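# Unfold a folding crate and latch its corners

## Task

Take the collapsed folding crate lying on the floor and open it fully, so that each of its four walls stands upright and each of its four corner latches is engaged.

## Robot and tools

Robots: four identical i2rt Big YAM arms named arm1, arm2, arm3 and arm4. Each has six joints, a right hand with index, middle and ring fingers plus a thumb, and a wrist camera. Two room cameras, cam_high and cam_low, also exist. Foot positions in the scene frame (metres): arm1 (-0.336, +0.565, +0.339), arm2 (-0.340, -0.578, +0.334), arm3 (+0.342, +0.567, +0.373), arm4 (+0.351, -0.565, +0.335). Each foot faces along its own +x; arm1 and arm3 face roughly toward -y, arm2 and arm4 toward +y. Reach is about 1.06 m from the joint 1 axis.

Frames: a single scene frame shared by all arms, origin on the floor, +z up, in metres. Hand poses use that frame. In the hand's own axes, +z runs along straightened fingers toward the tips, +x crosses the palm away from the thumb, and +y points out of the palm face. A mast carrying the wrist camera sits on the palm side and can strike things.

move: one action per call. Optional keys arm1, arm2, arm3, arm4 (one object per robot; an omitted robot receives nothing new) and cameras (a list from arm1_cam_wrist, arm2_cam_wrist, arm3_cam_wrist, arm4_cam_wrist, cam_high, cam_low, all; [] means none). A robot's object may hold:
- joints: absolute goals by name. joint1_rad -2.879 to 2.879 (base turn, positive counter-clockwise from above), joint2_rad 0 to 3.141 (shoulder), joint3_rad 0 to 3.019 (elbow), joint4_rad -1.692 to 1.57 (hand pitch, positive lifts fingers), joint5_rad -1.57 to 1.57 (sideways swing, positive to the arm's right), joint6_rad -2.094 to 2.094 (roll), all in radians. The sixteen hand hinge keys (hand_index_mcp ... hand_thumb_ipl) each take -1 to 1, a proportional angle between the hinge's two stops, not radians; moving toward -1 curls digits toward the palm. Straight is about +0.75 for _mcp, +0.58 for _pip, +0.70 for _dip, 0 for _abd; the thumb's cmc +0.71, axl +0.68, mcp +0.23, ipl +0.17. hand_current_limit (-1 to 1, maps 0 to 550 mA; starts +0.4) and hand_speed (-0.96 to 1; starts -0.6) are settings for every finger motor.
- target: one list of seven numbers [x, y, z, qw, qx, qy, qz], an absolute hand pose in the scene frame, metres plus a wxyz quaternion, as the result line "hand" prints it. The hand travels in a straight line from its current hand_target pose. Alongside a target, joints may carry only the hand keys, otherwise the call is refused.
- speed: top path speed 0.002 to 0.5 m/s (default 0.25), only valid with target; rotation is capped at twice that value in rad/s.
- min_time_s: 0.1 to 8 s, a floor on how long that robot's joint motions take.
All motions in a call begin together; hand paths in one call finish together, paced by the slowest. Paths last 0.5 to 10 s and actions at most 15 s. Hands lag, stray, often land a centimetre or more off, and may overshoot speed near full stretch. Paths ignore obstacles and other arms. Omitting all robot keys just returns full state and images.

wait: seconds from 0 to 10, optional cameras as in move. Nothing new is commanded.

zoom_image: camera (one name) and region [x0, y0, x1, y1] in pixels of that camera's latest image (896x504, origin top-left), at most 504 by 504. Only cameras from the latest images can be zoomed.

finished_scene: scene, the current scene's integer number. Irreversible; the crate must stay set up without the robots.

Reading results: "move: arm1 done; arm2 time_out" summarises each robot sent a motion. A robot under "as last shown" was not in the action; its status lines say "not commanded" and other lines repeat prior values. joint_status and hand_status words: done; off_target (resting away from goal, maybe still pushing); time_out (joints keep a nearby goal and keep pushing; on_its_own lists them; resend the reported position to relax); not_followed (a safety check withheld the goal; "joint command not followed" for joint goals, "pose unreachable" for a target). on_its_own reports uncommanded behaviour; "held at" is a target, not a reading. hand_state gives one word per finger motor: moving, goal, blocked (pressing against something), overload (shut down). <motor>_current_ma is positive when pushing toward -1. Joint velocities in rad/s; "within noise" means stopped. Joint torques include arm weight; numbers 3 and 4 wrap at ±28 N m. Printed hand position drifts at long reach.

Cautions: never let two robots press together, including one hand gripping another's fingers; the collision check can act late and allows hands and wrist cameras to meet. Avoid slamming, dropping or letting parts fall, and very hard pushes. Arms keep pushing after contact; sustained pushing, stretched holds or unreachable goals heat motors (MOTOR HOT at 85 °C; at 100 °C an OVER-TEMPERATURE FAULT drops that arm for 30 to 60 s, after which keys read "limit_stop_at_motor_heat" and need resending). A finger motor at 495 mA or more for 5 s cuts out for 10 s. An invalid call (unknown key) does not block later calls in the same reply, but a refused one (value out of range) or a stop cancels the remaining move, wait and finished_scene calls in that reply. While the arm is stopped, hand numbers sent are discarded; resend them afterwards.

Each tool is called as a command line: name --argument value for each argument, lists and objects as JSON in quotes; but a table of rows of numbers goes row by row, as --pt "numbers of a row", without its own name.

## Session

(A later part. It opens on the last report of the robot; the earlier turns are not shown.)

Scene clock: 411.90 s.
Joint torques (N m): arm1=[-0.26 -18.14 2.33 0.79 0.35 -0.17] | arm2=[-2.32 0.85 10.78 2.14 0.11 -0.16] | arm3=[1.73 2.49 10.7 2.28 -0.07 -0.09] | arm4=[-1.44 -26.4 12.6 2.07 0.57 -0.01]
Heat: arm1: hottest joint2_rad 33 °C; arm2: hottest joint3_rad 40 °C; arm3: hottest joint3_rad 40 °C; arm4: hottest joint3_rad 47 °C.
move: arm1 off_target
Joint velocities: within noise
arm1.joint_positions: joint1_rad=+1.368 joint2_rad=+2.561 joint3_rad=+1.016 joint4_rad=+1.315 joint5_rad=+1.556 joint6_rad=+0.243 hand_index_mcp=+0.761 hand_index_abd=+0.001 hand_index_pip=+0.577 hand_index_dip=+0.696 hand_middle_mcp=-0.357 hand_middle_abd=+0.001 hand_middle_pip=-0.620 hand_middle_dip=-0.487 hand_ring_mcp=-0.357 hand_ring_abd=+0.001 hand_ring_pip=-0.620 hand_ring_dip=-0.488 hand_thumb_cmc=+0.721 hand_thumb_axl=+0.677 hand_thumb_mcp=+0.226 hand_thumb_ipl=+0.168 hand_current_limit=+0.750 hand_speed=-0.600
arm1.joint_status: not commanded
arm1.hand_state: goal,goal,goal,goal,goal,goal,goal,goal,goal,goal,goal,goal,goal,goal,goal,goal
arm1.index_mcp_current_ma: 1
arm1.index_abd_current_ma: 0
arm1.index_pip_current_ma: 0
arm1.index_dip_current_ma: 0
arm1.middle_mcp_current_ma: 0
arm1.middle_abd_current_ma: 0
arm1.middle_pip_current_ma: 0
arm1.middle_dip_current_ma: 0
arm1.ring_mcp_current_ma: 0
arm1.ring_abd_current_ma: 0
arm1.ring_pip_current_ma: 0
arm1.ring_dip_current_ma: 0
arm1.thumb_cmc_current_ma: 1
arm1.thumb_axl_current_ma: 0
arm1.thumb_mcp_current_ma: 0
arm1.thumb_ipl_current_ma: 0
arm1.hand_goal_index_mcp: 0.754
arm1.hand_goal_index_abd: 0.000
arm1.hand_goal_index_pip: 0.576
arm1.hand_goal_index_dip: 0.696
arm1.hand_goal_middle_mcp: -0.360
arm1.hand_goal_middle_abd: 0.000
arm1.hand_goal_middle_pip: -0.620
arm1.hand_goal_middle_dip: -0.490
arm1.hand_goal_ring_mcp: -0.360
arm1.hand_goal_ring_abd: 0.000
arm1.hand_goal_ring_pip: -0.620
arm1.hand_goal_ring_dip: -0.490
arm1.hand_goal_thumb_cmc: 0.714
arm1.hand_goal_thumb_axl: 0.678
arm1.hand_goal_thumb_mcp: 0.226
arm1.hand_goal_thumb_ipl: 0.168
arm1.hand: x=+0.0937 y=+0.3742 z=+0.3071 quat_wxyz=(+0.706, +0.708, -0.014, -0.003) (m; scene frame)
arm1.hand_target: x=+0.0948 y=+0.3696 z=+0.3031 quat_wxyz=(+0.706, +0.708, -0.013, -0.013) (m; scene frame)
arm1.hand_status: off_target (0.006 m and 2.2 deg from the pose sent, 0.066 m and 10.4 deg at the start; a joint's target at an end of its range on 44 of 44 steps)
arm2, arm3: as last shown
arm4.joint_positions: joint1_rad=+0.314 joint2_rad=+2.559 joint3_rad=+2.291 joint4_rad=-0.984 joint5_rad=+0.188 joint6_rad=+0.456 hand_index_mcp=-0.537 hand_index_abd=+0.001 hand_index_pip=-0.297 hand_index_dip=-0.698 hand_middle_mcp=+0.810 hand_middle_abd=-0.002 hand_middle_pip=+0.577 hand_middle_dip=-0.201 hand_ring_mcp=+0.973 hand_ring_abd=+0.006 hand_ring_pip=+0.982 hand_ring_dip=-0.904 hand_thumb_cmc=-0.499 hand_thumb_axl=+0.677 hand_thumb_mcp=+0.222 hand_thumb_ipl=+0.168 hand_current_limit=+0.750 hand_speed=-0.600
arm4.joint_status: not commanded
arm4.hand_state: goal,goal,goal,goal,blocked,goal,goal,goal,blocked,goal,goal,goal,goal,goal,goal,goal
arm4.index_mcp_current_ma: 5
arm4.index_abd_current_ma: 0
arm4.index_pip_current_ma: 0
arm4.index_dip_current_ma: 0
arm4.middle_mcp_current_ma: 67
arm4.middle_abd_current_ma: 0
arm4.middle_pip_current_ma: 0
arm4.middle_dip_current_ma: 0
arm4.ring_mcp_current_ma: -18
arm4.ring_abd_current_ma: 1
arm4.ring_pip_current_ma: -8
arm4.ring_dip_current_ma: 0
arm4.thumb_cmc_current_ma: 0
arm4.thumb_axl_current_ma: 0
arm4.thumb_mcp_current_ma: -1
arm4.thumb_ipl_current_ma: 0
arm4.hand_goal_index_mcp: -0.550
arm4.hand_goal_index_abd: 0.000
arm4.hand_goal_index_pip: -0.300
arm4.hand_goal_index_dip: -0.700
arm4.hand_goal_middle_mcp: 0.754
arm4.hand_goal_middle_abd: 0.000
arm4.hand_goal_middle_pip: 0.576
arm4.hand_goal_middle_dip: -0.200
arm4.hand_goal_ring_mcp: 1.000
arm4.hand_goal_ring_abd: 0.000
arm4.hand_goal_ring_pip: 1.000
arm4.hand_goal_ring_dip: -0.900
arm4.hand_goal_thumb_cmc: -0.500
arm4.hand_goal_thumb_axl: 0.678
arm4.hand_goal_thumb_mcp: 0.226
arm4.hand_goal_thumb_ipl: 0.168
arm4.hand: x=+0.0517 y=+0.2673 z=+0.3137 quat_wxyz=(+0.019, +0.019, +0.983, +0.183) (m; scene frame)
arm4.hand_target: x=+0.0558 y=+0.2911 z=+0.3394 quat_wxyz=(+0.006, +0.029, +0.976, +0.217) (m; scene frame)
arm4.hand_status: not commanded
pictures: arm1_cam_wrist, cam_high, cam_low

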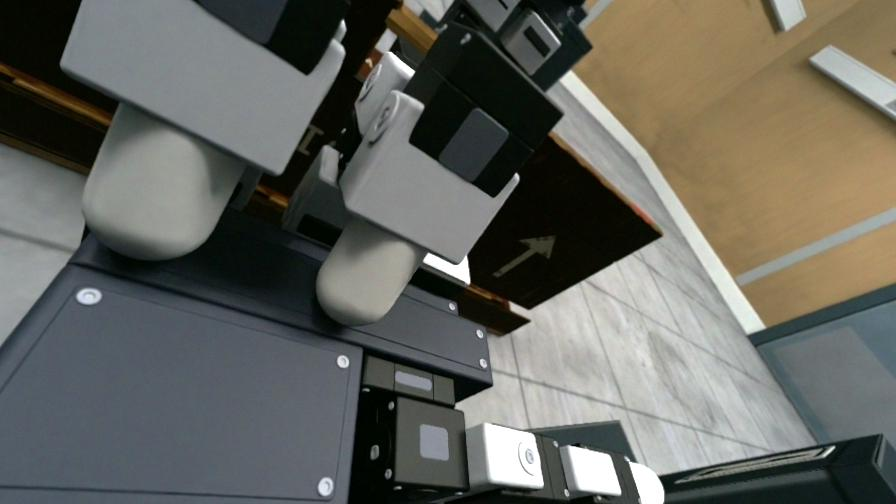

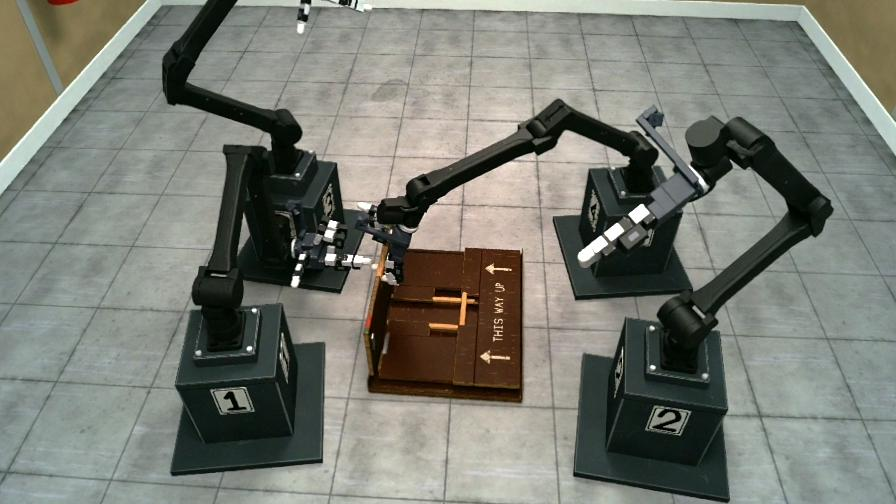

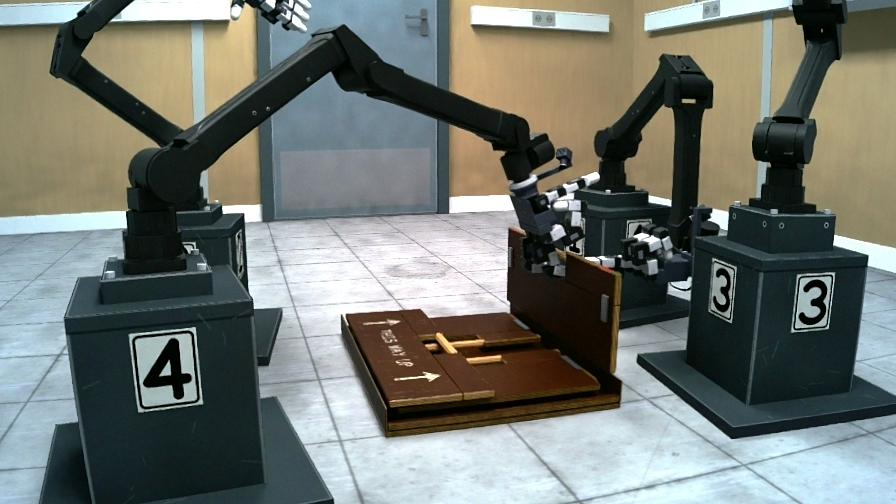

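move --arm1 '{"target": [0.106, 0.345, 0.300, 0.7068, 0.7068, -0.021, -0.021], "speed": 0.08}' --cameras '["arm1_cam_wrist", "cam_high", "cam_low"]'

zoom_image --camera "cam_high" --region '[340, 230, 410, 300]'

zoom_image --camera "cam_low" --region '[520, 230, 590, 290]'

Scene clock: 437.77 s.
Joint torques (N m): arm1=[-0.21 -17.79 2.93 1.68 0.07 -0.18] | arm2=[-2.32 0.79 10.77 2.11 0.11 -0.16] | arm3=[1.79 2.49 10.69 2.26 -0.08 -0.09] | arm4=[-1.32 -26.52 12.62 2.06 0.57 -0.01]
Heat: arm1: hottest joint2_rad 35 °C; arm2: hottest joint3_rad 40 °C; arm3: hottest joint3_rad 41 °C; arm4: hottest joint2_rad 50 °C.
move: arm1 done
Joint velocities: within noise
arm1.joint_positions: joint1_rad=+1.318 joint2_rad=+2.567 joint3_rad=+1.068 joint4_rad=+1.307 joint5_rad=+1.536 joint6_rad=+0.192 hand_index_mcp=+0.761 hand_index_abd=+0.001 hand_index_pip=+0.577 hand_index_dip=+0.696 hand_middle_mcp=-0.357 hand_middle_abd=+0.001 hand_middle_pip=-0.620 hand_middle_dip=-0.487 hand_ring_mcp=-0.357 hand_ring_abd=+0.001 hand_ring_pip=-0.620 hand_ring_dip=-0.488 hand_thumb_cmc=+0.721 hand_thumb_axl=+0.677 hand_thumb_mcp=+0.226 hand_thumb_ipl=+0.168 hand_current_limit=+0.750 hand_speed=-0.600
arm1.joint_status: not commanded
arm1.hand_state: goal,goal,goal,goal,goal,goal,goal,goal,goal,goal,goal,goal,goal,goal,goal,goal
arm1.index_mcp_current_ma: 1
arm1.index_abd_current_ma: 0
arm1.index_pip_current_ma: 0
arm1.index_dip_current_ma: 0
arm1.middle_mcp_current_ma: 0
arm1.middle_abd_current_ma: 0
arm1.middle_pip_current_ma: 0
arm1.middle_dip_current_ma: 0
arm1.ring_mcp_current_ma: 0
arm1.ring_abd_current_ma: 0
arm1.ring_pip_current_ma: 0
arm1.ring_dip_current_ma: 0
arm1.thumb_cmc_current_ma: 1
arm1.thumb_axl_current_ma: 0
arm1.thumb_mcp_current_ma: 0
arm1.thumb_ipl_current_ma: 0
arm1.hand_goal_index_mcp: 0.754
arm1.hand_goal_index_abd: 0.000
arm1.hand_goal_index_pip: 0.576
arm1.hand_goal_index_dip: 0.696
arm1.hand_goal_middle_mcp: -0.360
arm1.hand_goal_middle_abd: 0.000
arm1.hand_goal_middle_pip: -0.620
arm1.hand_goal_middle_dip: -0.490
arm1.hand_goal_ring_mcp: -0.360
arm1.hand_goal_ring_abd: 0.000
arm1.hand_goal_ring_pip: -0.620
arm1.hand_goal_ring_dip: -0.490
arm1.hand_goal_thumb_cmc: 0.714
arm1.hand_goal_thumb_axl: 0.678
arm1.hand_goal_thumb_mcp: 0.226
arm1.hand_goal_thumb_ipl: 0.168
arm1.hand: x=+0.1069 y=+0.3503 z=+0.3083 quat_wxyz=(+0.704, +0.709, -0.021, -0.018) (m; scene frame)
arm1.hand_target: x=+0.1058 y=+0.3452 z=+0.3001 quat_wxyz=(+0.704, +0.710, -0.022, -0.021) (m; scene frame)
arm1.hand_status: done (0.010 m and 0.6 deg from the pose sent, 0.033 m and 2.2 deg at the start)
arm2, arm3, arm4: as last shown
pictures: arm1_cam_wrist, cam_high, cam_low

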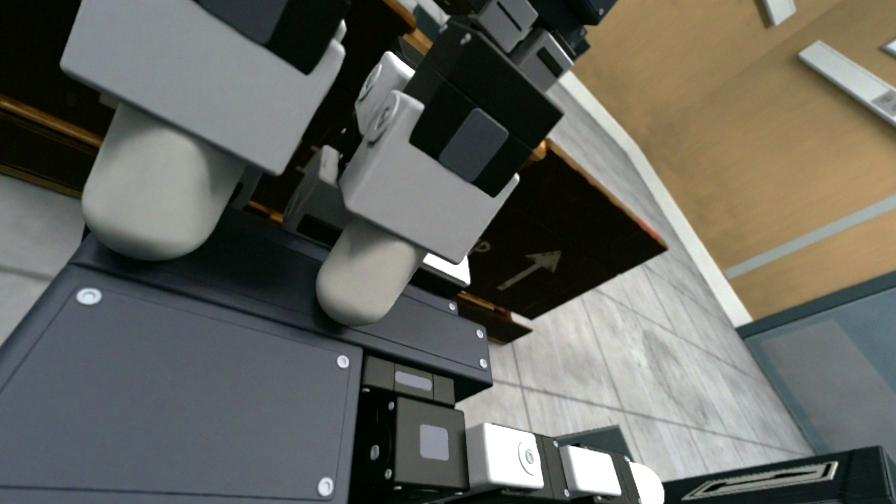

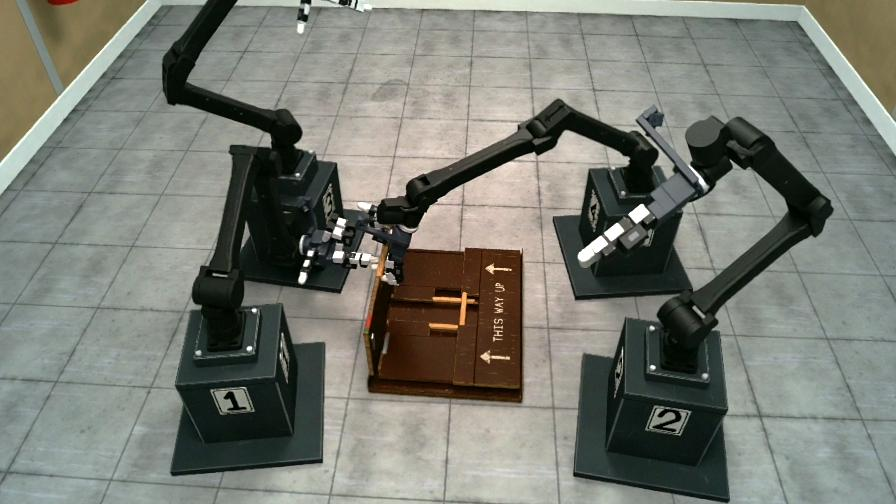

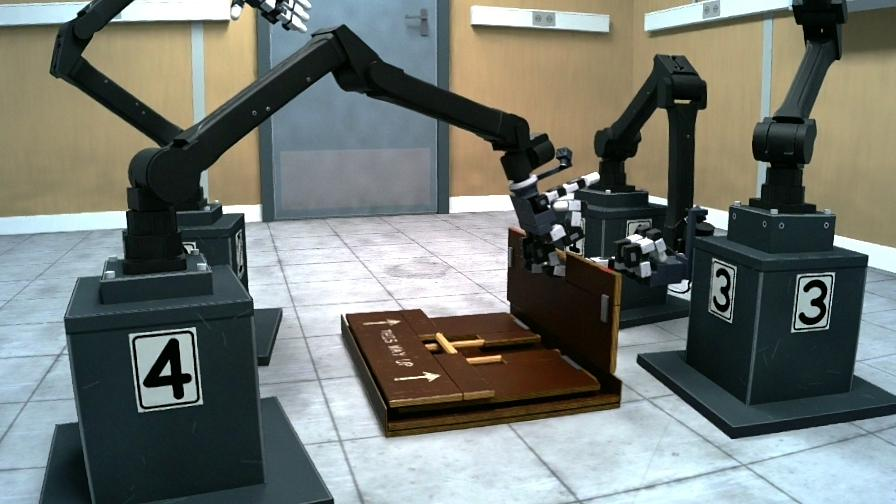

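Scaled by 7.200.

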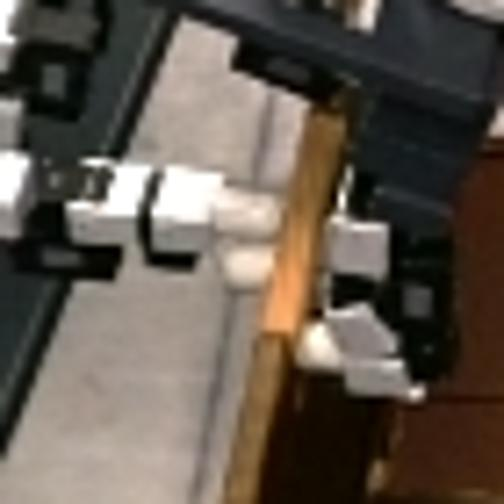

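Scaled by 7.200.

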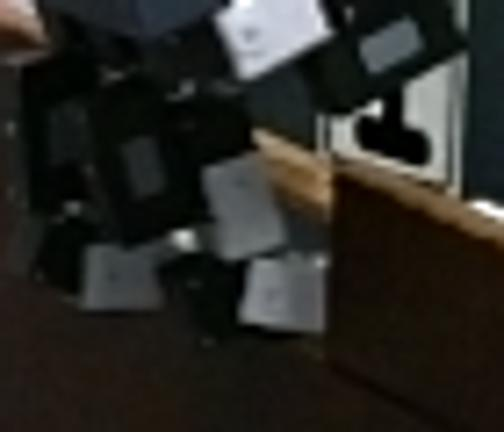

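move --arm1 '{"target": [0.106, 0.315, 0.296, 0.7068, 0.7068, -0.021, -0.021], "speed": 0.06}' --cameras '["arm1_cam_wrist", "cam_high", "cam_low"]'

zoom_image --camera "cam_high" --region '[340, 230, 410, 300]'

zoom_image --camera "cam_low" --region '[520, 230, 590, 290]'

Scene clock: 444.60 s.
Joint torques (N m): arm1=[-0.91 -17.79 2.7 1.69 0.03 -0.17] | arm2=[-2.37 0.85 10.78 2.14 0.1 -0.16] | arm3=[1.85 2.49 10.7 2.26 -0.07 -0.08] | arm4=[-1.38 -26.46 12.59 2.04 0.57 -0.01]
Heat: arm1: hottest joint2_rad 34 °C; arm2: hottest joint3_rad 40 °C; arm3: hottest joint3_rad 41 °C; arm4: hottest joint2_rad 50 °C.
move: arm1 off_target
Joint velocities: within noise
arm1.joint_positions: joint1_rad=+1.263 joint2_rad=+2.609 joint3_rad=+1.108 joint4_rad=+1.482 joint5_rad=+1.469 joint6_rad=+0.027 hand_index_mcp=+0.758 hand_index_abd=-0.012 hand_index_pip=+0.575 hand_index_dip=+0.695 hand_middle_mcp=-0.357 hand_middle_abd=+0.001 hand_middle_pip=-0.620 hand_middle_dip=-0.487 hand_ring_mcp=-0.357 hand_ring_abd=+0.001 hand_ring_pip=-0.620 hand_ring_dip=-0.488 hand_thumb_cmc=+0.721 hand_thumb_axl=+0.677 hand_thumb_mcp=+0.226 hand_thumb_ipl=+0.168 hand_current_limit=+0.750 hand_speed=-0.600
arm1.joint_status: not commanded
arm1.hand_state: goal,goal,goal,goal,goal,goal,goal,goal,goal,goal,goal,goal,goal,goal,goal,goal
arm1.index_mcp_current_ma: 0
arm1.index_abd_current_ma: -2
arm1.index_pip_current_ma: 0
arm1.index_dip_current_ma: 0
arm1.middle_mcp_current_ma: 0
arm1.middle_abd_current_ma: 0
arm1.middle_pip_current_ma: 0
arm1.middle_dip_current_ma: 0
arm1.ring_mcp_current_ma: 0
arm1.ring_abd_current_ma: 0
arm1.ring_pip_current_ma: 0
arm1.ring_dip_current_ma: 0
arm1.thumb_cmc_current_ma: 1
arm1.thumb_axl_current_ma: 0
arm1.thumb_mcp_current_ma: 0
arm1.thumb_ipl_current_ma: 0
arm1.hand_goal_index_mcp: 0.754
arm1.hand_goal_index_abd: 0.000
arm1.hand_goal_index_pip: 0.576
arm1.hand_goal_index_dip: 0.696
arm1.hand_goal_middle_mcp: -0.360
arm1.hand_goal_middle_abd: 0.000
arm1.hand_goal_middle_pip: -0.620
arm1.hand_goal_middle_dip: -0.490
arm1.hand_goal_ring_mcp: -0.360
arm1.hand_goal_ring_abd: 0.000
arm1.hand_goal_ring_pip: -0.620
arm1.hand_goal_ring_dip: -0.490
arm1.hand_goal_thumb_cmc: 0.714
arm1.hand_goal_thumb_axl: 0.678
arm1.hand_goal_thumb_mcp: 0.226
arm1.hand_goal_thumb_ipl: 0.168
arm1.hand: x=+0.1122 y=+0.3235 z=+0.3066 quat_wxyz=(+0.706, +0.708, -0.018, -0.011) (m; scene frame)
arm1.hand_target: x=+0.1057 y=+0.3153 z=+0.2963 quat_wxyz=(+0.706, +0.708, -0.021, -0.021) (m; scene frame)
arm1.hand_status: off_target (0.015 m and 1.3 deg from the pose sent, 0.037 m and 0.6 deg at the start)
arm2, arm3, arm4: as last shown
arm4.joint_positions: joint1_rad=+0.314 joint2_rad=+2.559 joint3_rad=+2.291 joint4_rad=-0.984 joint5_rad=+0.188 joint6_rad=+0.456 hand_index_mcp=-0.537 hand_index_abd=+0.001 hand_index_pip=-0.297 hand_index_dip=-0.698 hand_middle_mcp=+0.810 hand_middle_abd=-0.004 hand_middle_pip=+0.577 hand_middle_dip=-0.201 hand_ring_mcp=+0.973 hand_ring_abd=+0.006 hand_ring_pip=+0.982 hand_ring_dip=-0.904 hand_thumb_cmc=-0.499 hand_thumb_axl=+0.677 hand_thumb_mcp=+0.222 hand_thumb_ipl=+0.168 hand_current_limit=+0.750 hand_speed=-0.600
pictures: arm1_cam_wrist, cam_high, cam_low

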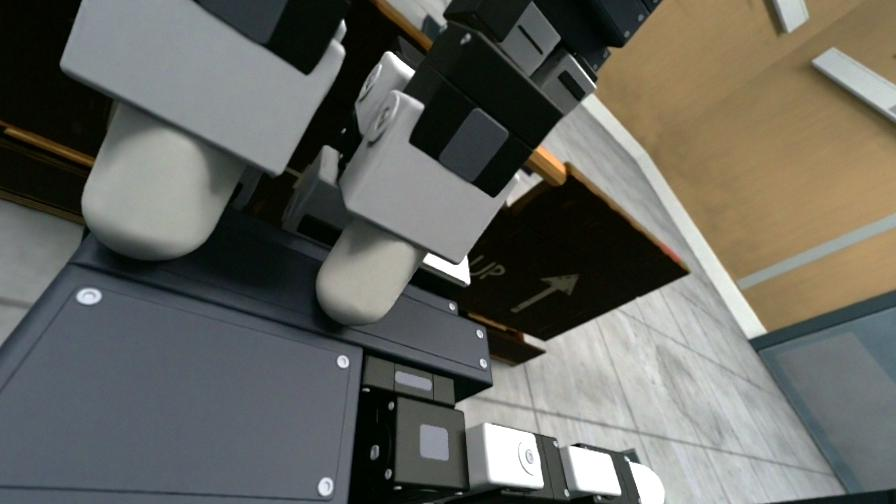

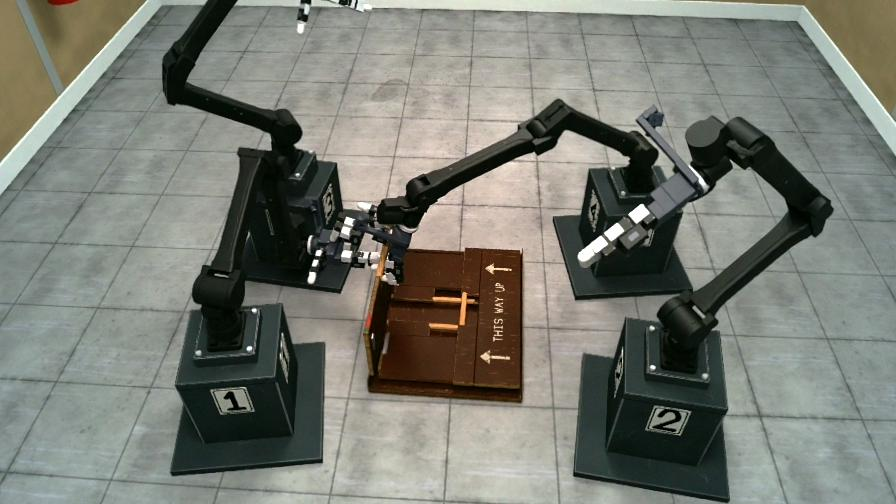

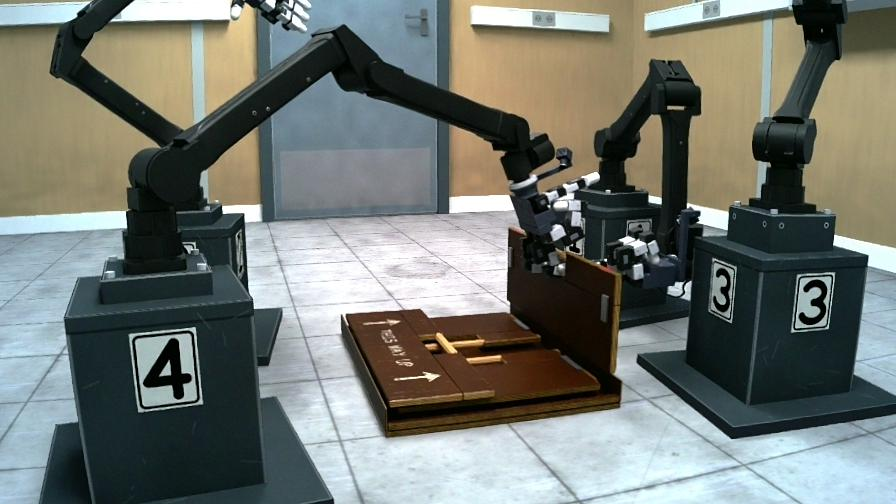

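Scaled by 7.200.

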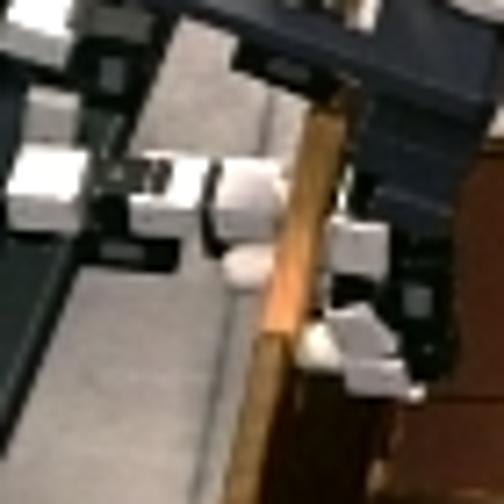

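Scaled by 7.200.

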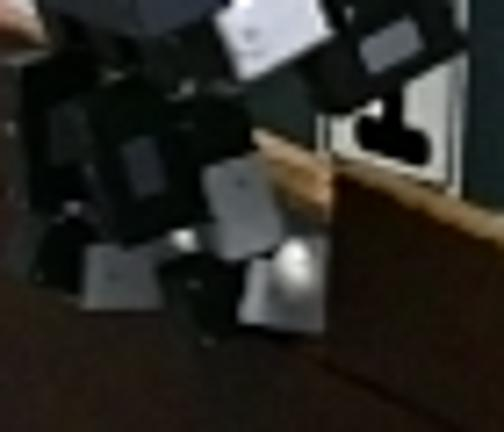

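move --arm1 '{"target": [0.103, 0.290, 0.293, 0.7068, 0.7068, -0.021, -0.021], "speed": 0.06}' --cameras '["arm1_cam_wrist", "cam_high", "cam_low"]'

zoom_image --camera "cam_high" --region '[340, 230, 410, 300]'

zoom_image --camera "cam_low" --region '[520, 230, 590, 290]'

Scene clock: 449.40 s.
Joint torques (N m): arm1=[-3.72 -17.67 3.25 1.76 -0.49 -0.1] | arm2=[-2.32 0.73 10.78 2.13 0.11 -0.15] | arm3=[1.73 2.49 10.71 2.28 -0.07 -0.08] | arm4=[-1.38 -26.4 12.62 2.1 0.59 -0.01]
Heat: arm1: hottest joint2_rad 34 °C; arm2: hottest joint3_rad 40 °C; arm3: hottest joint3_rad 41 °C; arm4: hottest joint2_rad 51 °C.
move: arm1 off_target
Joint velocities: within noise
arm1.joint_positions: joint1_rad=+1.249 joint2_rad=+2.618 joint3_rad=+1.108 joint4_rad=+1.494 joint5_rad=+1.433 joint6_rad=+0.012 hand_index_mcp=+0.747 hand_index_abd=+0.015 hand_index_pip=+0.573 hand_index_dip=+0.696 hand_middle_mcp=-0.357 hand_middle_abd=+0.001 hand_middle_pip=-0.620 hand_middle_dip=-0.487 hand_ring_mcp=-0.357 hand_ring_abd=+0.001 hand_ring_pip=-0.620 hand_ring_dip=-0.488 hand_thumb_cmc=+0.721 hand_thumb_axl=+0.677 hand_thumb_mcp=+0.226 hand_thumb_ipl=+0.168 hand_current_limit=+0.750 hand_speed=-0.600
arm1.joint_status: not commanded
arm1.hand_state: goal,goal,goal,goal,goal,goal,goal,goal,goal,goal,goal,goal,goal,goal,goal,goal
arm1.index_mcp_current_ma: -1
arm1.index_abd_current_ma: 4
arm1.index_pip_current_ma: 0
arm1.index_dip_current_ma: 0
arm1.middle_mcp_current_ma: 0
arm1.middle_abd_current_ma: 0
arm1.middle_pip_current_ma: 0
arm1.middle_dip_current_ma: 0
arm1.ring_mcp_current_ma: 0
arm1.ring_abd_current_ma: 0
arm1.ring_pip_current_ma: 0
arm1.ring_dip_current_ma: 0
arm1.thumb_cmc_current_ma: 1
arm1.thumb_axl_current_ma: 0
arm1.thumb_mcp_current_ma: 0
arm1.thumb_ipl_current_ma: 0
arm1.hand_goal_index_mcp: 0.754
arm1.hand_goal_index_abd: 0.000
arm1.hand_goal_index_pip: 0.576
arm1.hand_goal_index_dip: 0.696
arm1.hand_goal_middle_mcp: -0.360
arm1.hand_goal_middle_abd: 0.000
arm1.hand_goal_middle_pip: -0.620
arm1.hand_goal_middle_dip: -0.490
arm1.hand_goal_ring_mcp: -0.360
arm1.hand_goal_ring_abd: 0.000
arm1.hand_goal_ring_pip: -0.620
arm1.hand_goal_ring_dip: -0.490
arm1.hand_goal_thumb_cmc: 0.714
arm1.hand_goal_thumb_axl: 0.678
arm1.hand_goal_thumb_mcp: 0.226
arm1.hand_goal_thumb_ipl: 0.168
arm1.hand: x=+0.1136 y=+0.3161 z=+0.3037 quat_wxyz=(+0.706, +0.708, -0.007, -0.007) (m; scene frame)
arm1.hand_target: x=+0.1018 y=+0.2915 z=+0.2935 quat_wxyz=(+0.706, +0.708, -0.021, -0.021) (m; scene frame)
arm1.hand_status: off_target (0.030 m and 2.3 deg from the pose sent, 0.037 m and 1.3 deg at the start)
arm2.joint_positions: joint1_rad=+0.643 joint2_rad=+0.616 joint3_rad=+1.332 joint4_rad=-1.246 joint5_rad=-0.006 joint6_rad=+1.092 hand_index_mcp=+0.755 hand_index_abd=+0.000 hand_index_pip=+0.577 hand_index_dip=+0.696 hand_middle_mcp=+0.755 hand_middle_abd=+0.000 hand_middle_pip=+0.577 hand_middle_dip=+0.696 hand_ring_mcp=+0.755 hand_ring_abd=+0.000 hand_ring_pip=+0.577 hand_ring_dip=+0.696 hand_thumb_cmc=+0.715 hand_thumb_axl=+0.677 hand_thumb_mcp=+0.226 hand_thumb_ipl=+0.168 hand_current_limit=+0.400 hand_speed=-0.600
arm2.joint_status: not commanded
arm2.hand_state: goal,goal,goal,goal,goal,goal,goal,goal,goal,goal,goal,goal,goal,goal,goal,goal
arm2.index_mcp_current_ma: 0
arm2.index_abd_current_ma: 0
arm2.index_pip_current_ma: 0
arm2.index_dip_current_ma: 0
arm2.middle_mcp_current_ma: 0
arm2.middle_abd_current_ma: 0
arm2.middle_pip_current_ma: 0
arm2.middle_dip_current_ma: 0
arm2.ring_mcp_current_ma: 0
arm2.ring_abd_current_ma: 0
arm2.ring_pip_current_ma: 0
arm2.ring_dip_current_ma: 0
arm2.thumb_cmc_current_ma: 0
arm2.thumb_axl_current_ma: 0
arm2.thumb_mcp_current_ma: 0
arm2.thumb_ipl_current_ma: 0
arm2.hand_goal_index_mcp: 0.754
arm2.hand_goal_index_abd: 0.000
arm2.hand_goal_index_pip: 0.576
arm2.hand_goal_index_dip: 0.696
arm2.hand_goal_middle_mcp: 0.754
arm2.hand_goal_middle_abd: 0.000
arm2.hand_goal_middle_pip: 0.576
arm2.hand_goal_middle_dip: 0.696
arm2.hand_goal_ring_mcp: 0.754
arm2.hand_goal_ring_abd: 0.000
arm2.hand_goal_ring_pip: 0.576
arm2.hand_goal_ring_dip: 0.696
arm2.hand_goal_thumb_cmc: 0.714
arm2.hand_goal_thumb_axl: 0.678
arm2.hand_goal_thumb_mcp: 0.226
arm2.hand_goal_thumb_ipl: 0.168
arm2.hand: x=-0.3926 y=-0.3057 z=+0.8798 quat_wxyz=(-0.355, +0.253, +0.830, +0.347) (m; scene frame)
arm2.hand_target: x=-0.3913 y=-0.3082 z=+0.8914 quat_wxyz=(-0.363, +0.251, +0.824, +0.355) (m; scene frame)
arm2.hand_status: not commanded
arm3.joint_positions: joint1_rad=+0.653 joint2_rad=+0.632 joint3_rad=+1.398 joint4_rad=-1.277 joint5_rad=-0.079 joint6_rad=+1.194 hand_index_mcp=+0.754 hand_index_abd=+0.001 hand_index_pip=+0.577 hand_index_dip=+0.696 hand_middle_mcp=+0.754 hand_middle_abd=+0.001 hand_middle_pip=+0.577 hand_middle_dip=+0.696 hand_ring_mcp=+0.754 hand_ring_abd=+0.001 hand_ring_pip=+0.577 hand_ring_dip=+0.696 hand_thumb_cmc=+0.714 hand_thumb_axl=+0.677 hand_thumb_mcp=+0.226 hand_thumb_ipl=+0.168 hand_current_limit=+0.400 hand_speed=-0.600
arm3.joint_status: not commanded
arm3.hand_state: goal,goal,goal,goal,goal,goal,goal,goal,goal,goal,goal,goal,goal,goal,goal,goal
arm3.index_mcp_current_ma: 0
arm3.index_abd_current_ma: 0
arm3.index_pip_current_ma: 0
arm3.index_dip_current_ma: 0
arm3.middle_mcp_current_ma: 0
arm3.middle_abd_current_ma: 0
arm3.middle_pip_current_ma: 0
arm3.middle_dip_current_ma: 0
arm3.ring_mcp_current_ma: 0
arm3.ring_abd_current_ma: 0
arm3.ring_pip_current_ma: 0
arm3.ring_dip_current_ma: 0
arm3.thumb_cmc_current_ma: 0
arm3.thumb_axl_current_ma: 0
arm3.thumb_mcp_current_ma: 0
arm3.thumb_ipl_current_ma: 0
arm3.hand_goal_index_mcp: 0.754
arm3.hand_goal_index_abd: 0.000
arm3.hand_goal_index_pip: 0.576
arm3.hand_goal_index_dip: 0.696
arm3.hand_goal_middle_mcp: 0.754
arm3.hand_goal_middle_abd: 0.000
arm3.hand_goal_middle_pip: 0.576
arm3.hand_goal_middle_dip: 0.696
arm3.hand_goal_ring_mcp: 0.754
arm3.hand_goal_ring_abd: 0.000
arm3.hand_goal_ring_pip: 0.576
arm3.hand_goal_ring_dip: 0.696
arm3.hand_goal_thumb_cmc: 0.714
arm3.hand_goal_thumb_axl: 0.678
arm3.hand_goal_thumb_mcp: 0.226
arm3.hand_goal_thumb_ipl: 0.168
arm3.hand: x=+0.4083 y=+0.3128 z=+0.9343 quat_wxyz=(+0.307, +0.820, -0.260, +0.408) (m; scene frame)
arm3.hand_target: x=+0.4069 y=+0.3152 z=+0.9486 quat_wxyz=(+0.316, +0.812, -0.257, +0.418) (m; scene frame)
arm3.hand_status: not commanded
arm4: as last shown
arm4.joint_positions: joint1_rad=+0.314 joint2_rad=+2.559 joint3_rad=+2.291 joint4_rad=-0.984 joint5_rad=+0.187 joint6_rad=+0.456 hand_index_mcp=-0.537 hand_index_abd=+0.001 hand_index_pip=-0.297 hand_index_dip=-0.698 hand_middle_mcp=+0.810 hand_middle_abd=-0.004 hand_middle_pip=+0.583 hand_middle_dip=-0.212 hand_ring_mcp=+0.974 hand_ring_abd=+0.006 hand_ring_pip=+0.983 hand_ring_dip=-0.904 hand_thumb_cmc=-0.499 hand_thumb_axl=+0.677 hand_thumb_mcp=+0.222 hand_thumb_ipl=+0.168 hand_current_limit=+0.750 hand_speed=-0.600
arm4.middle_pip_current_ma: 1
arm4.middle_dip_current_ma: -4
arm4.ring_mcp_current_ma: -17
arm4.ring_pip_current_ma: -7
arm4.hand: x=+0.0517 y=+0.2673 z=+0.3137 quat_wxyz=(+0.018, +0.019, +0.983, +0.183) (m; scene frame)
pictures: arm1_cam_wrist, cam_high, cam_low

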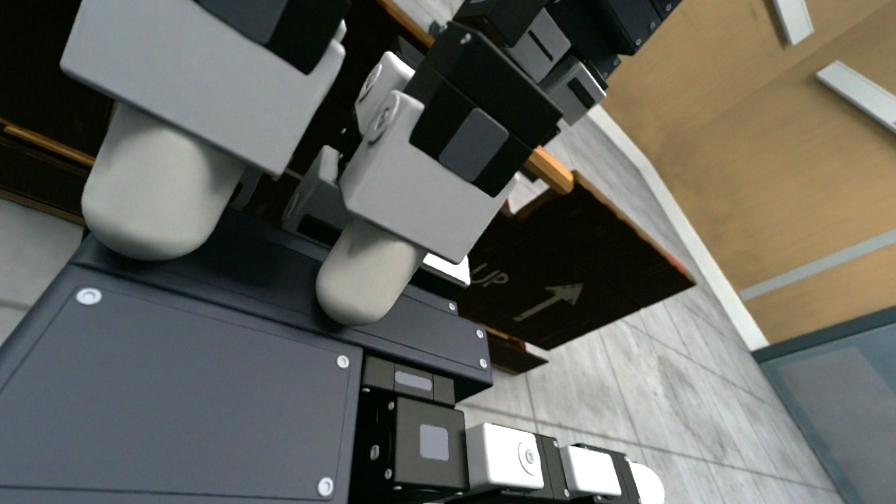

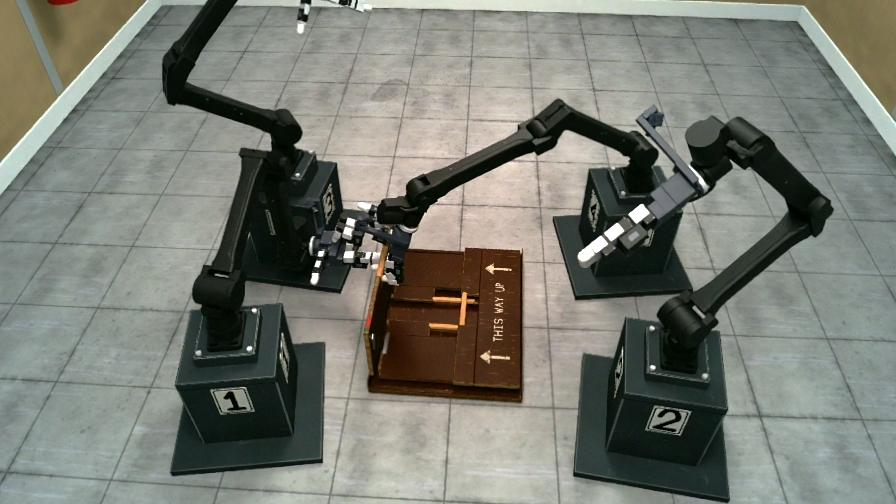

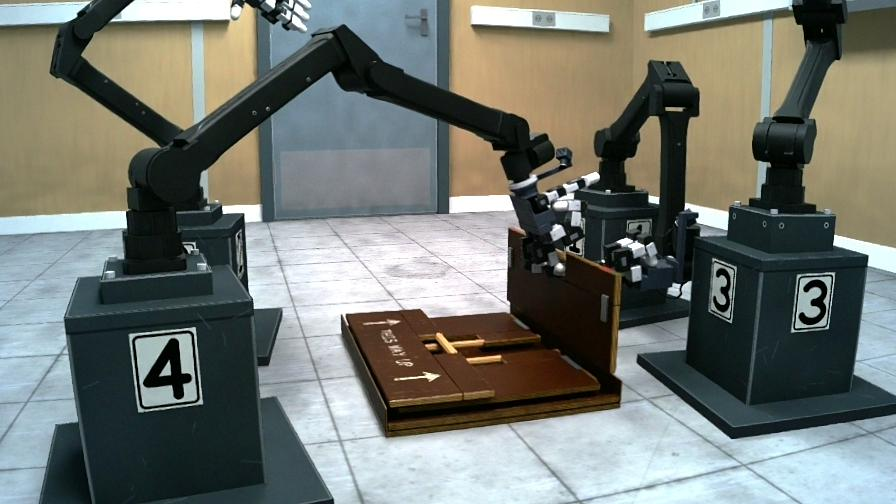

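Scaled by 7.200.

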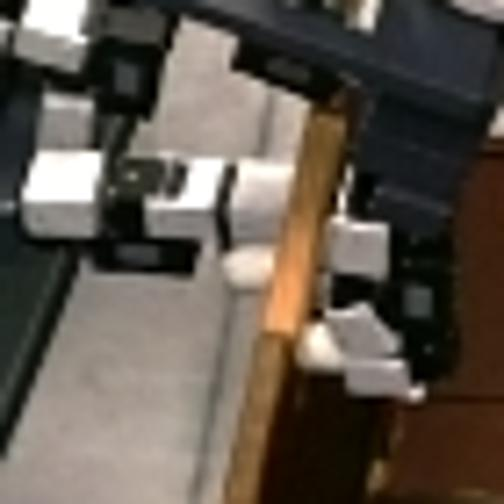

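Scaled by 7.200.

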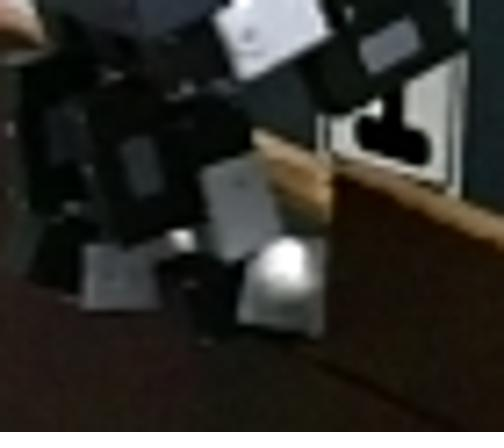

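move --arm1 '{"target": [0.080, 0.340, 0.308, 0.7068, 0.7068, -0.021, -0.021], "speed": 0.06}'

move --arm1 '{"target": [0.086, 0.300, 0.304, 0.7068, 0.7068, -0.021, -0.021], "speed": 0.06}' --cameras '["arm1_cam_wrist", "cam_high", "cam_low"]'

zoom_image --camera "cam_high" --region '[340, 230, 410, 300]'

zoom_image --camera "cam_low" --region '[520, 230, 590, 290]'

Scene clock: 461.30 s.
Joint torques (N m): arm1=[0.73 -18.67 0.47 1.62 0.32 -0.09] | arm2=[-2.37 0.79 10.76 2.13 0.11 -0.16] | arm3=[1.79 2.49 10.73 2.25 -0.07 -0.08] | arm4=[-1.61 -26.46 12.62 1.92 0.9 0]
Heat: arm1: hottest joint2_rad 34 °C; arm2: hottest joint3_rad 40 °C; arm3: hottest joint3_rad 41 °C; arm4: hottest joint2_rad 51 °C.
move: arm1 done
Joint velocities: within noise
arm1.joint_positions: joint1_rad=+1.288 joint2_rad=+2.599 joint3_rad=+1.031 joint4_rad=+1.557 joint5_rad=+1.505 joint6_rad=+0.010 hand_index_mcp=+0.751 hand_index_abd=-0.024 hand_index_pip=+0.571 hand_index_dip=+0.692 hand_middle_mcp=-0.357 hand_middle_abd=+0.001 hand_middle_pip=-0.620 hand_middle_dip=-0.487 hand_ring_mcp=-0.357 hand_ring_abd=+0.001 hand_ring_pip=-0.620 hand_ring_dip=-0.488 hand_thumb_cmc=+0.721 hand_thumb_axl=+0.677 hand_thumb_mcp=+0.226 hand_thumb_ipl=+0.168 hand_current_limit=+0.750 hand_speed=-0.600
arm1.joint_status: not commanded
arm1.hand_state: goal,blocked,goal,goal,goal,goal,goal,goal,goal,goal,goal,goal,goal,goal,goal,goal
arm1.index_mcp_current_ma: 0
arm1.index_abd_current_ma: -9
arm1.index_pip_current_ma: 0
arm1.index_dip_current_ma: 0
arm1.middle_mcp_current_ma: 0
arm1.middle_abd_current_ma: 0
arm1.middle_pip_current_ma: 0
arm1.middle_dip_current_ma: 0
arm1.ring_mcp_current_ma: 0
arm1.ring_abd_current_ma: 0
arm1.ring_pip_current_ma: 0
arm1.ring_dip_current_ma: 0
arm1.thumb_cmc_current_ma: 1
arm1.thumb_axl_current_ma: 0
arm1.thumb_mcp_current_ma: 0
arm1.thumb_ipl_current_ma: 0
arm1.hand_goal_index_mcp: 0.754
arm1.hand_goal_index_abd: 0.000
arm1.hand_goal_index_pip: 0.576
arm1.hand_goal_index_dip: 0.696
arm1.hand_goal_middle_mcp: -0.360
arm1.hand_goal_middle_abd: 0.000
arm1.hand_goal_middle_pip: -0.620
arm1.hand_goal_middle_dip: -0.490
arm1.hand_goal_ring_mcp: -0.360
arm1.hand_goal_ring_abd: 0.000
arm1.hand_goal_ring_pip: -0.620
arm1.hand_goal_ring_dip: -0.490
arm1.hand_goal_thumb_cmc: 0.714
arm1.hand_goal_thumb_axl: 0.678
arm1.hand_goal_thumb_mcp: 0.226
arm1.hand_goal_thumb_ipl: 0.168
arm1.hand: x=+0.0857 y=+0.3388 z=+0.3103 quat_wxyz=(+0.706, +0.707, -0.020, -0.017) (m; scene frame)
arm1.hand_target: x=+0.0800 y=+0.3399 z=+0.3081 quat_wxyz=(+0.706, +0.707, -0.021, -0.021) (m; scene frame)
arm1.hand_status: done (0.006 m and 0.4 deg from the pose sent, 0.041 m and 2.3 deg at the start; a joint's target at an end of its range on 29 of 57 steps)
arm2, arm3, arm4: as last shown
arm4.joint_positions: joint1_rad=+0.317 joint2_rad=+2.560 joint3_rad=+2.291 joint4_rad=-0.981 joint5_rad=+0.179 joint6_rad=+0.455 hand_index_mcp=-0.537 hand_index_abd=+0.001 hand_index_pip=-0.297 hand_index_dip=-0.698 hand_middle_mcp=+0.795 hand_middle_abd=-0.031 hand_middle_pip=+0.585 hand_middle_dip=-0.199 hand_ring_mcp=+0.979 hand_ring_abd=+0.008 hand_ring_pip=+0.985 hand_ring_dip=-0.910 hand_thumb_cmc=-0.499 hand_thumb_axl=+0.677 hand_thumb_mcp=+0.222 hand_thumb_ipl=+0.168 hand_current_limit=+0.750 hand_speed=-0.600
arm4.hand_state: goal,goal,goal,goal,blocked,blocked,goal,goal,blocked,goal,goal,goal,goal,goal,goal,goal
arm4.middle_mcp_current_ma: 38
arm4.middle_abd_current_ma: -16
arm4.middle_pip_current_ma: 2
arm4.middle_dip_current_ma: 0
arm4.ring_mcp_current_ma: -12
arm4.ring_pip_current_ma: -6
arm4.ring_dip_current_ma: -3
arm4.hand: x=+0.0478 y=+0.2665 z=+0.3127 quat_wxyz=(+0.014, +0.016, +0.983, +0.183) (m; scene frame)
arm4.hand_target: x=+0.0555 y=+0.2910 z=+0.3391 quat_wxyz=(+0.006, +0.029, +0.976, +0.217) (m; scene frame)
pictures: none

Scene clock: 462.57 s.
Joint torques (N m): arm1=[-4.72 -17.55 3.25 1.35 -1.08 -0.05] | arm2=[-2.26 0.85 10.78 2.14 0.1 -0.15] | arm3=[1.85 2.49 10.69 2.26 -0.07 -0.08] | arm4=[-1.73 -26.52 12.57 2.25 0.87 0]
Heat: arm1: hottest joint2_rad 34 °C; arm2: hottest joint3_rad 40 °C; arm3: hottest joint3_rad 41 °C; arm4: hottest joint2_rad 51 °C.
move: arm1 off_target
Joint velocities: within noise
arm1.joint_positions: joint1_rad=+1.275 joint2_rad=+2.599 joint3_rad=+1.031 joint4_rad=+1.557 joint5_rad=+1.462 joint6_rad=-0.007 hand_index_mcp=+0.749 hand_index_abd=+0.028 hand_index_pip=+0.583 hand_index_dip=+0.685 hand_middle_mcp=-0.357 hand_middle_abd=+0.001 hand_middle_pip=-0.620 hand_middle_dip=-0.487 hand_ring_mcp=-0.357 hand_ring_abd=+0.001 hand_ring_pip=-0.620 hand_ring_dip=-0.488 hand_thumb_cmc=+0.721 hand_thumb_axl=+0.677 hand_thumb_mcp=+0.226 hand_thumb_ipl=+0.168 hand_current_limit=+0.750 hand_speed=-0.600
arm1.joint_status: not commanded
arm1.hand_state: goal,blocked,goal,goal,goal,goal,goal,goal,goal,goal,goal,goal,goal,goal,goal,goal
arm1.index_mcp_current_ma: -1
arm1.index_abd_current_ma: 11
arm1.index_pip_current_ma: 1
arm1.index_dip_current_ma: -2
arm1.middle_mcp_current_ma: 0
arm1.middle_abd_current_ma: 0
arm1.middle_pip_current_ma: 0
arm1.middle_dip_current_ma: 0
arm1.ring_mcp_current_ma: 0
arm1.ring_abd_current_ma: 0
arm1.ring_pip_current_ma: 0
arm1.ring_dip_current_ma: 0
arm1.thumb_cmc_current_ma: 1
arm1.thumb_axl_current_ma: 0
arm1.thumb_mcp_current_ma: 0
arm1.thumb_ipl_current_ma: 0
arm1.hand_goal_index_mcp: 0.754
arm1.hand_goal_index_abd: 0.000
arm1.hand_goal_index_pip: 0.576
arm1.hand_goal_index_dip: 0.696
arm1.hand_goal_middle_mcp: -0.360
arm1.hand_goal_middle_abd: 0.000
arm1.hand_goal_middle_pip: -0.620
arm1.hand_goal_middle_dip: -0.490
arm1.hand_goal_ring_mcp: -0.360
arm1.hand_goal_ring_abd: 0.000
arm1.hand_goal_ring_pip: -0.620
arm1.hand_goal_ring_dip: -0.490
arm1.hand_goal_thumb_cmc: 0.714
arm1.hand_goal_thumb_axl: 0.678
arm1.hand_goal_thumb_mcp: 0.226
arm1.hand_goal_thumb_ipl: 0.168
arm1.hand: x=+0.0916 y=+0.3320 z=+0.3106 quat_wxyz=(+0.706, +0.708, -0.003, -0.013) (m; scene frame)
arm1.hand_target: x=+0.0843 y=+0.3019 z=+0.3047 quat_wxyz=(+0.706, +0.707, -0.021, -0.021) (m; scene frame)
arm1.hand_status: off_target (0.033 m and 2.3 deg from the pose sent, 0.039 m and 0.5 deg at the start)
arm2, arm3, arm4: as last shown
arm4.joint_positions: joint1_rad=+0.318 joint2_rad=+2.560 joint3_rad=+2.291 joint4_rad=-0.989 joint5_rad=+0.180 joint6_rad=+0.456 hand_index_mcp=-0.537 hand_index_abd=+0.001 hand_index_pip=-0.297 hand_index_dip=-0.698 hand_middle_mcp=+0.811 hand_middle_abd=-0.008 hand_middle_pip=+0.577 hand_middle_dip=-0.220 hand_ring_mcp=+0.981 hand_ring_abd=+0.002 hand_ring_pip=+0.987 hand_ring_dip=-0.910 hand_thumb_cmc=-0.499 hand_thumb_axl=+0.677 hand_thumb_mcp=+0.222 hand_thumb_ipl=+0.168 hand_current_limit=+0.750 hand_speed=-0.600
arm4.hand_state: goal,goal,goal,goal,blocked,goal,goal,blocked,goal,goal,goal,goal,goal,goal,goal,goal
arm4.middle_mcp_current_ma: 71
arm4.middle_abd_current_ma: -1
arm4.middle_pip_current_ma: 0
arm4.middle_dip_current_ma: -10
arm4.ring_mcp_current_ma: -9
arm4.ring_abd_current_ma: 0
arm4.ring_pip_current_ma: -4
arm4.hand: x=+0.0480 y=+0.2650 z=+0.3118 quat_wxyz=(+0.016, +0.016, +0.983, +0.180) (m; scene frame)
arm4.hand_target: x=+0.0558 y=+0.2911 z=+0.3391 quat_wxyz=(+0.006, +0.029, +0.976, +0.217) (m; scene frame)
pictures: arm1_cam_wrist, cam_high, cam_low

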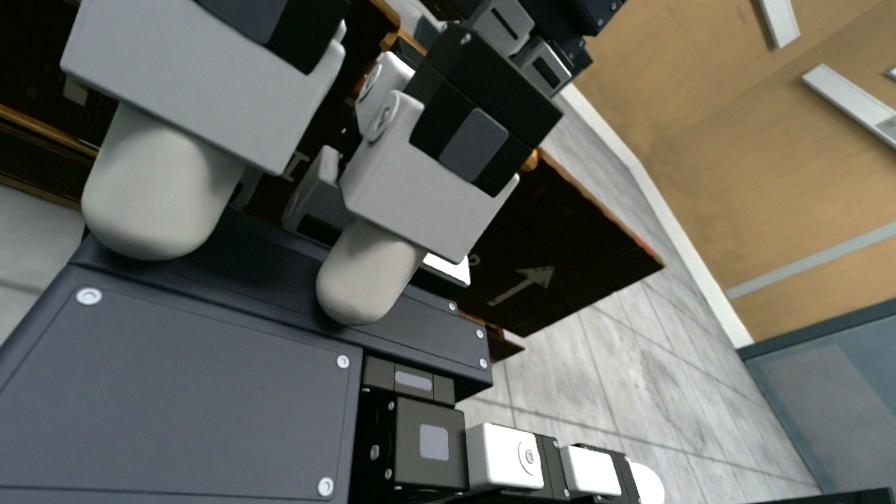

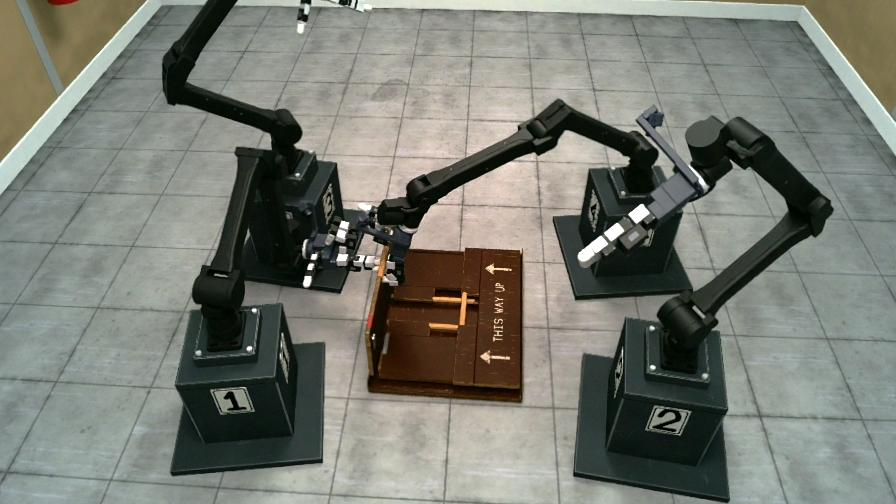

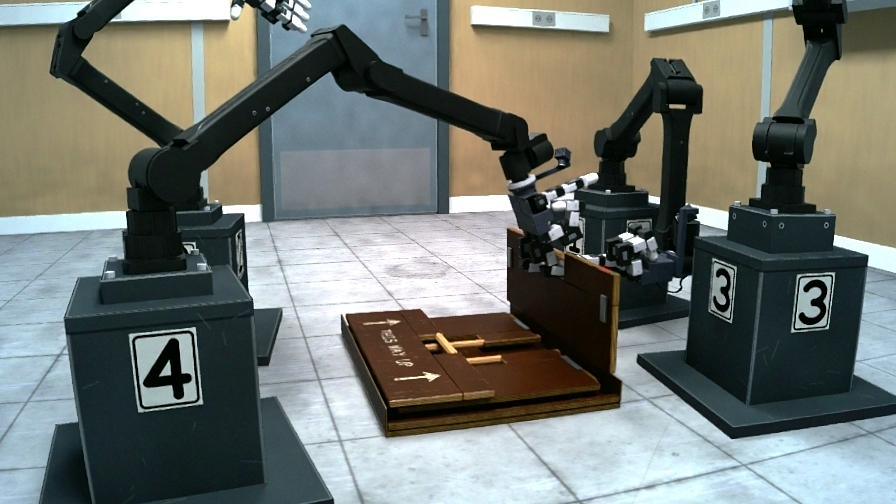

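Scaled by 7.200.

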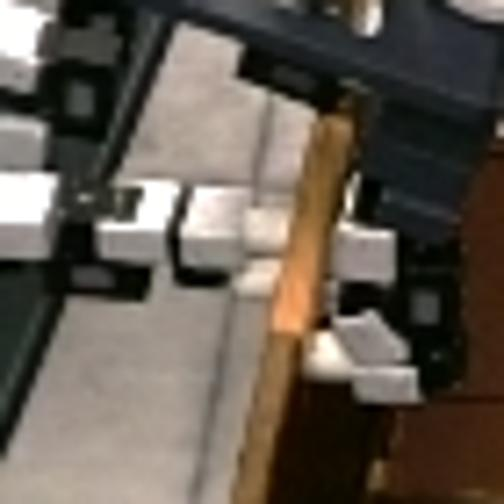

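Scaled by 7.200.

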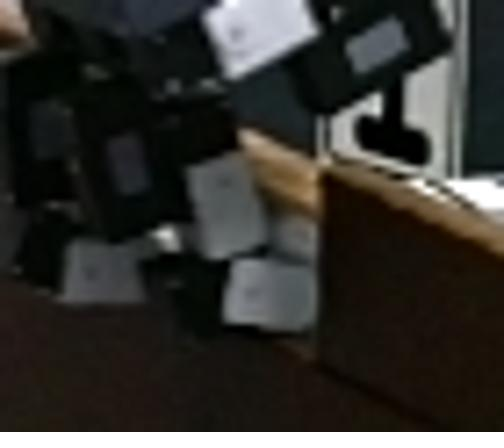

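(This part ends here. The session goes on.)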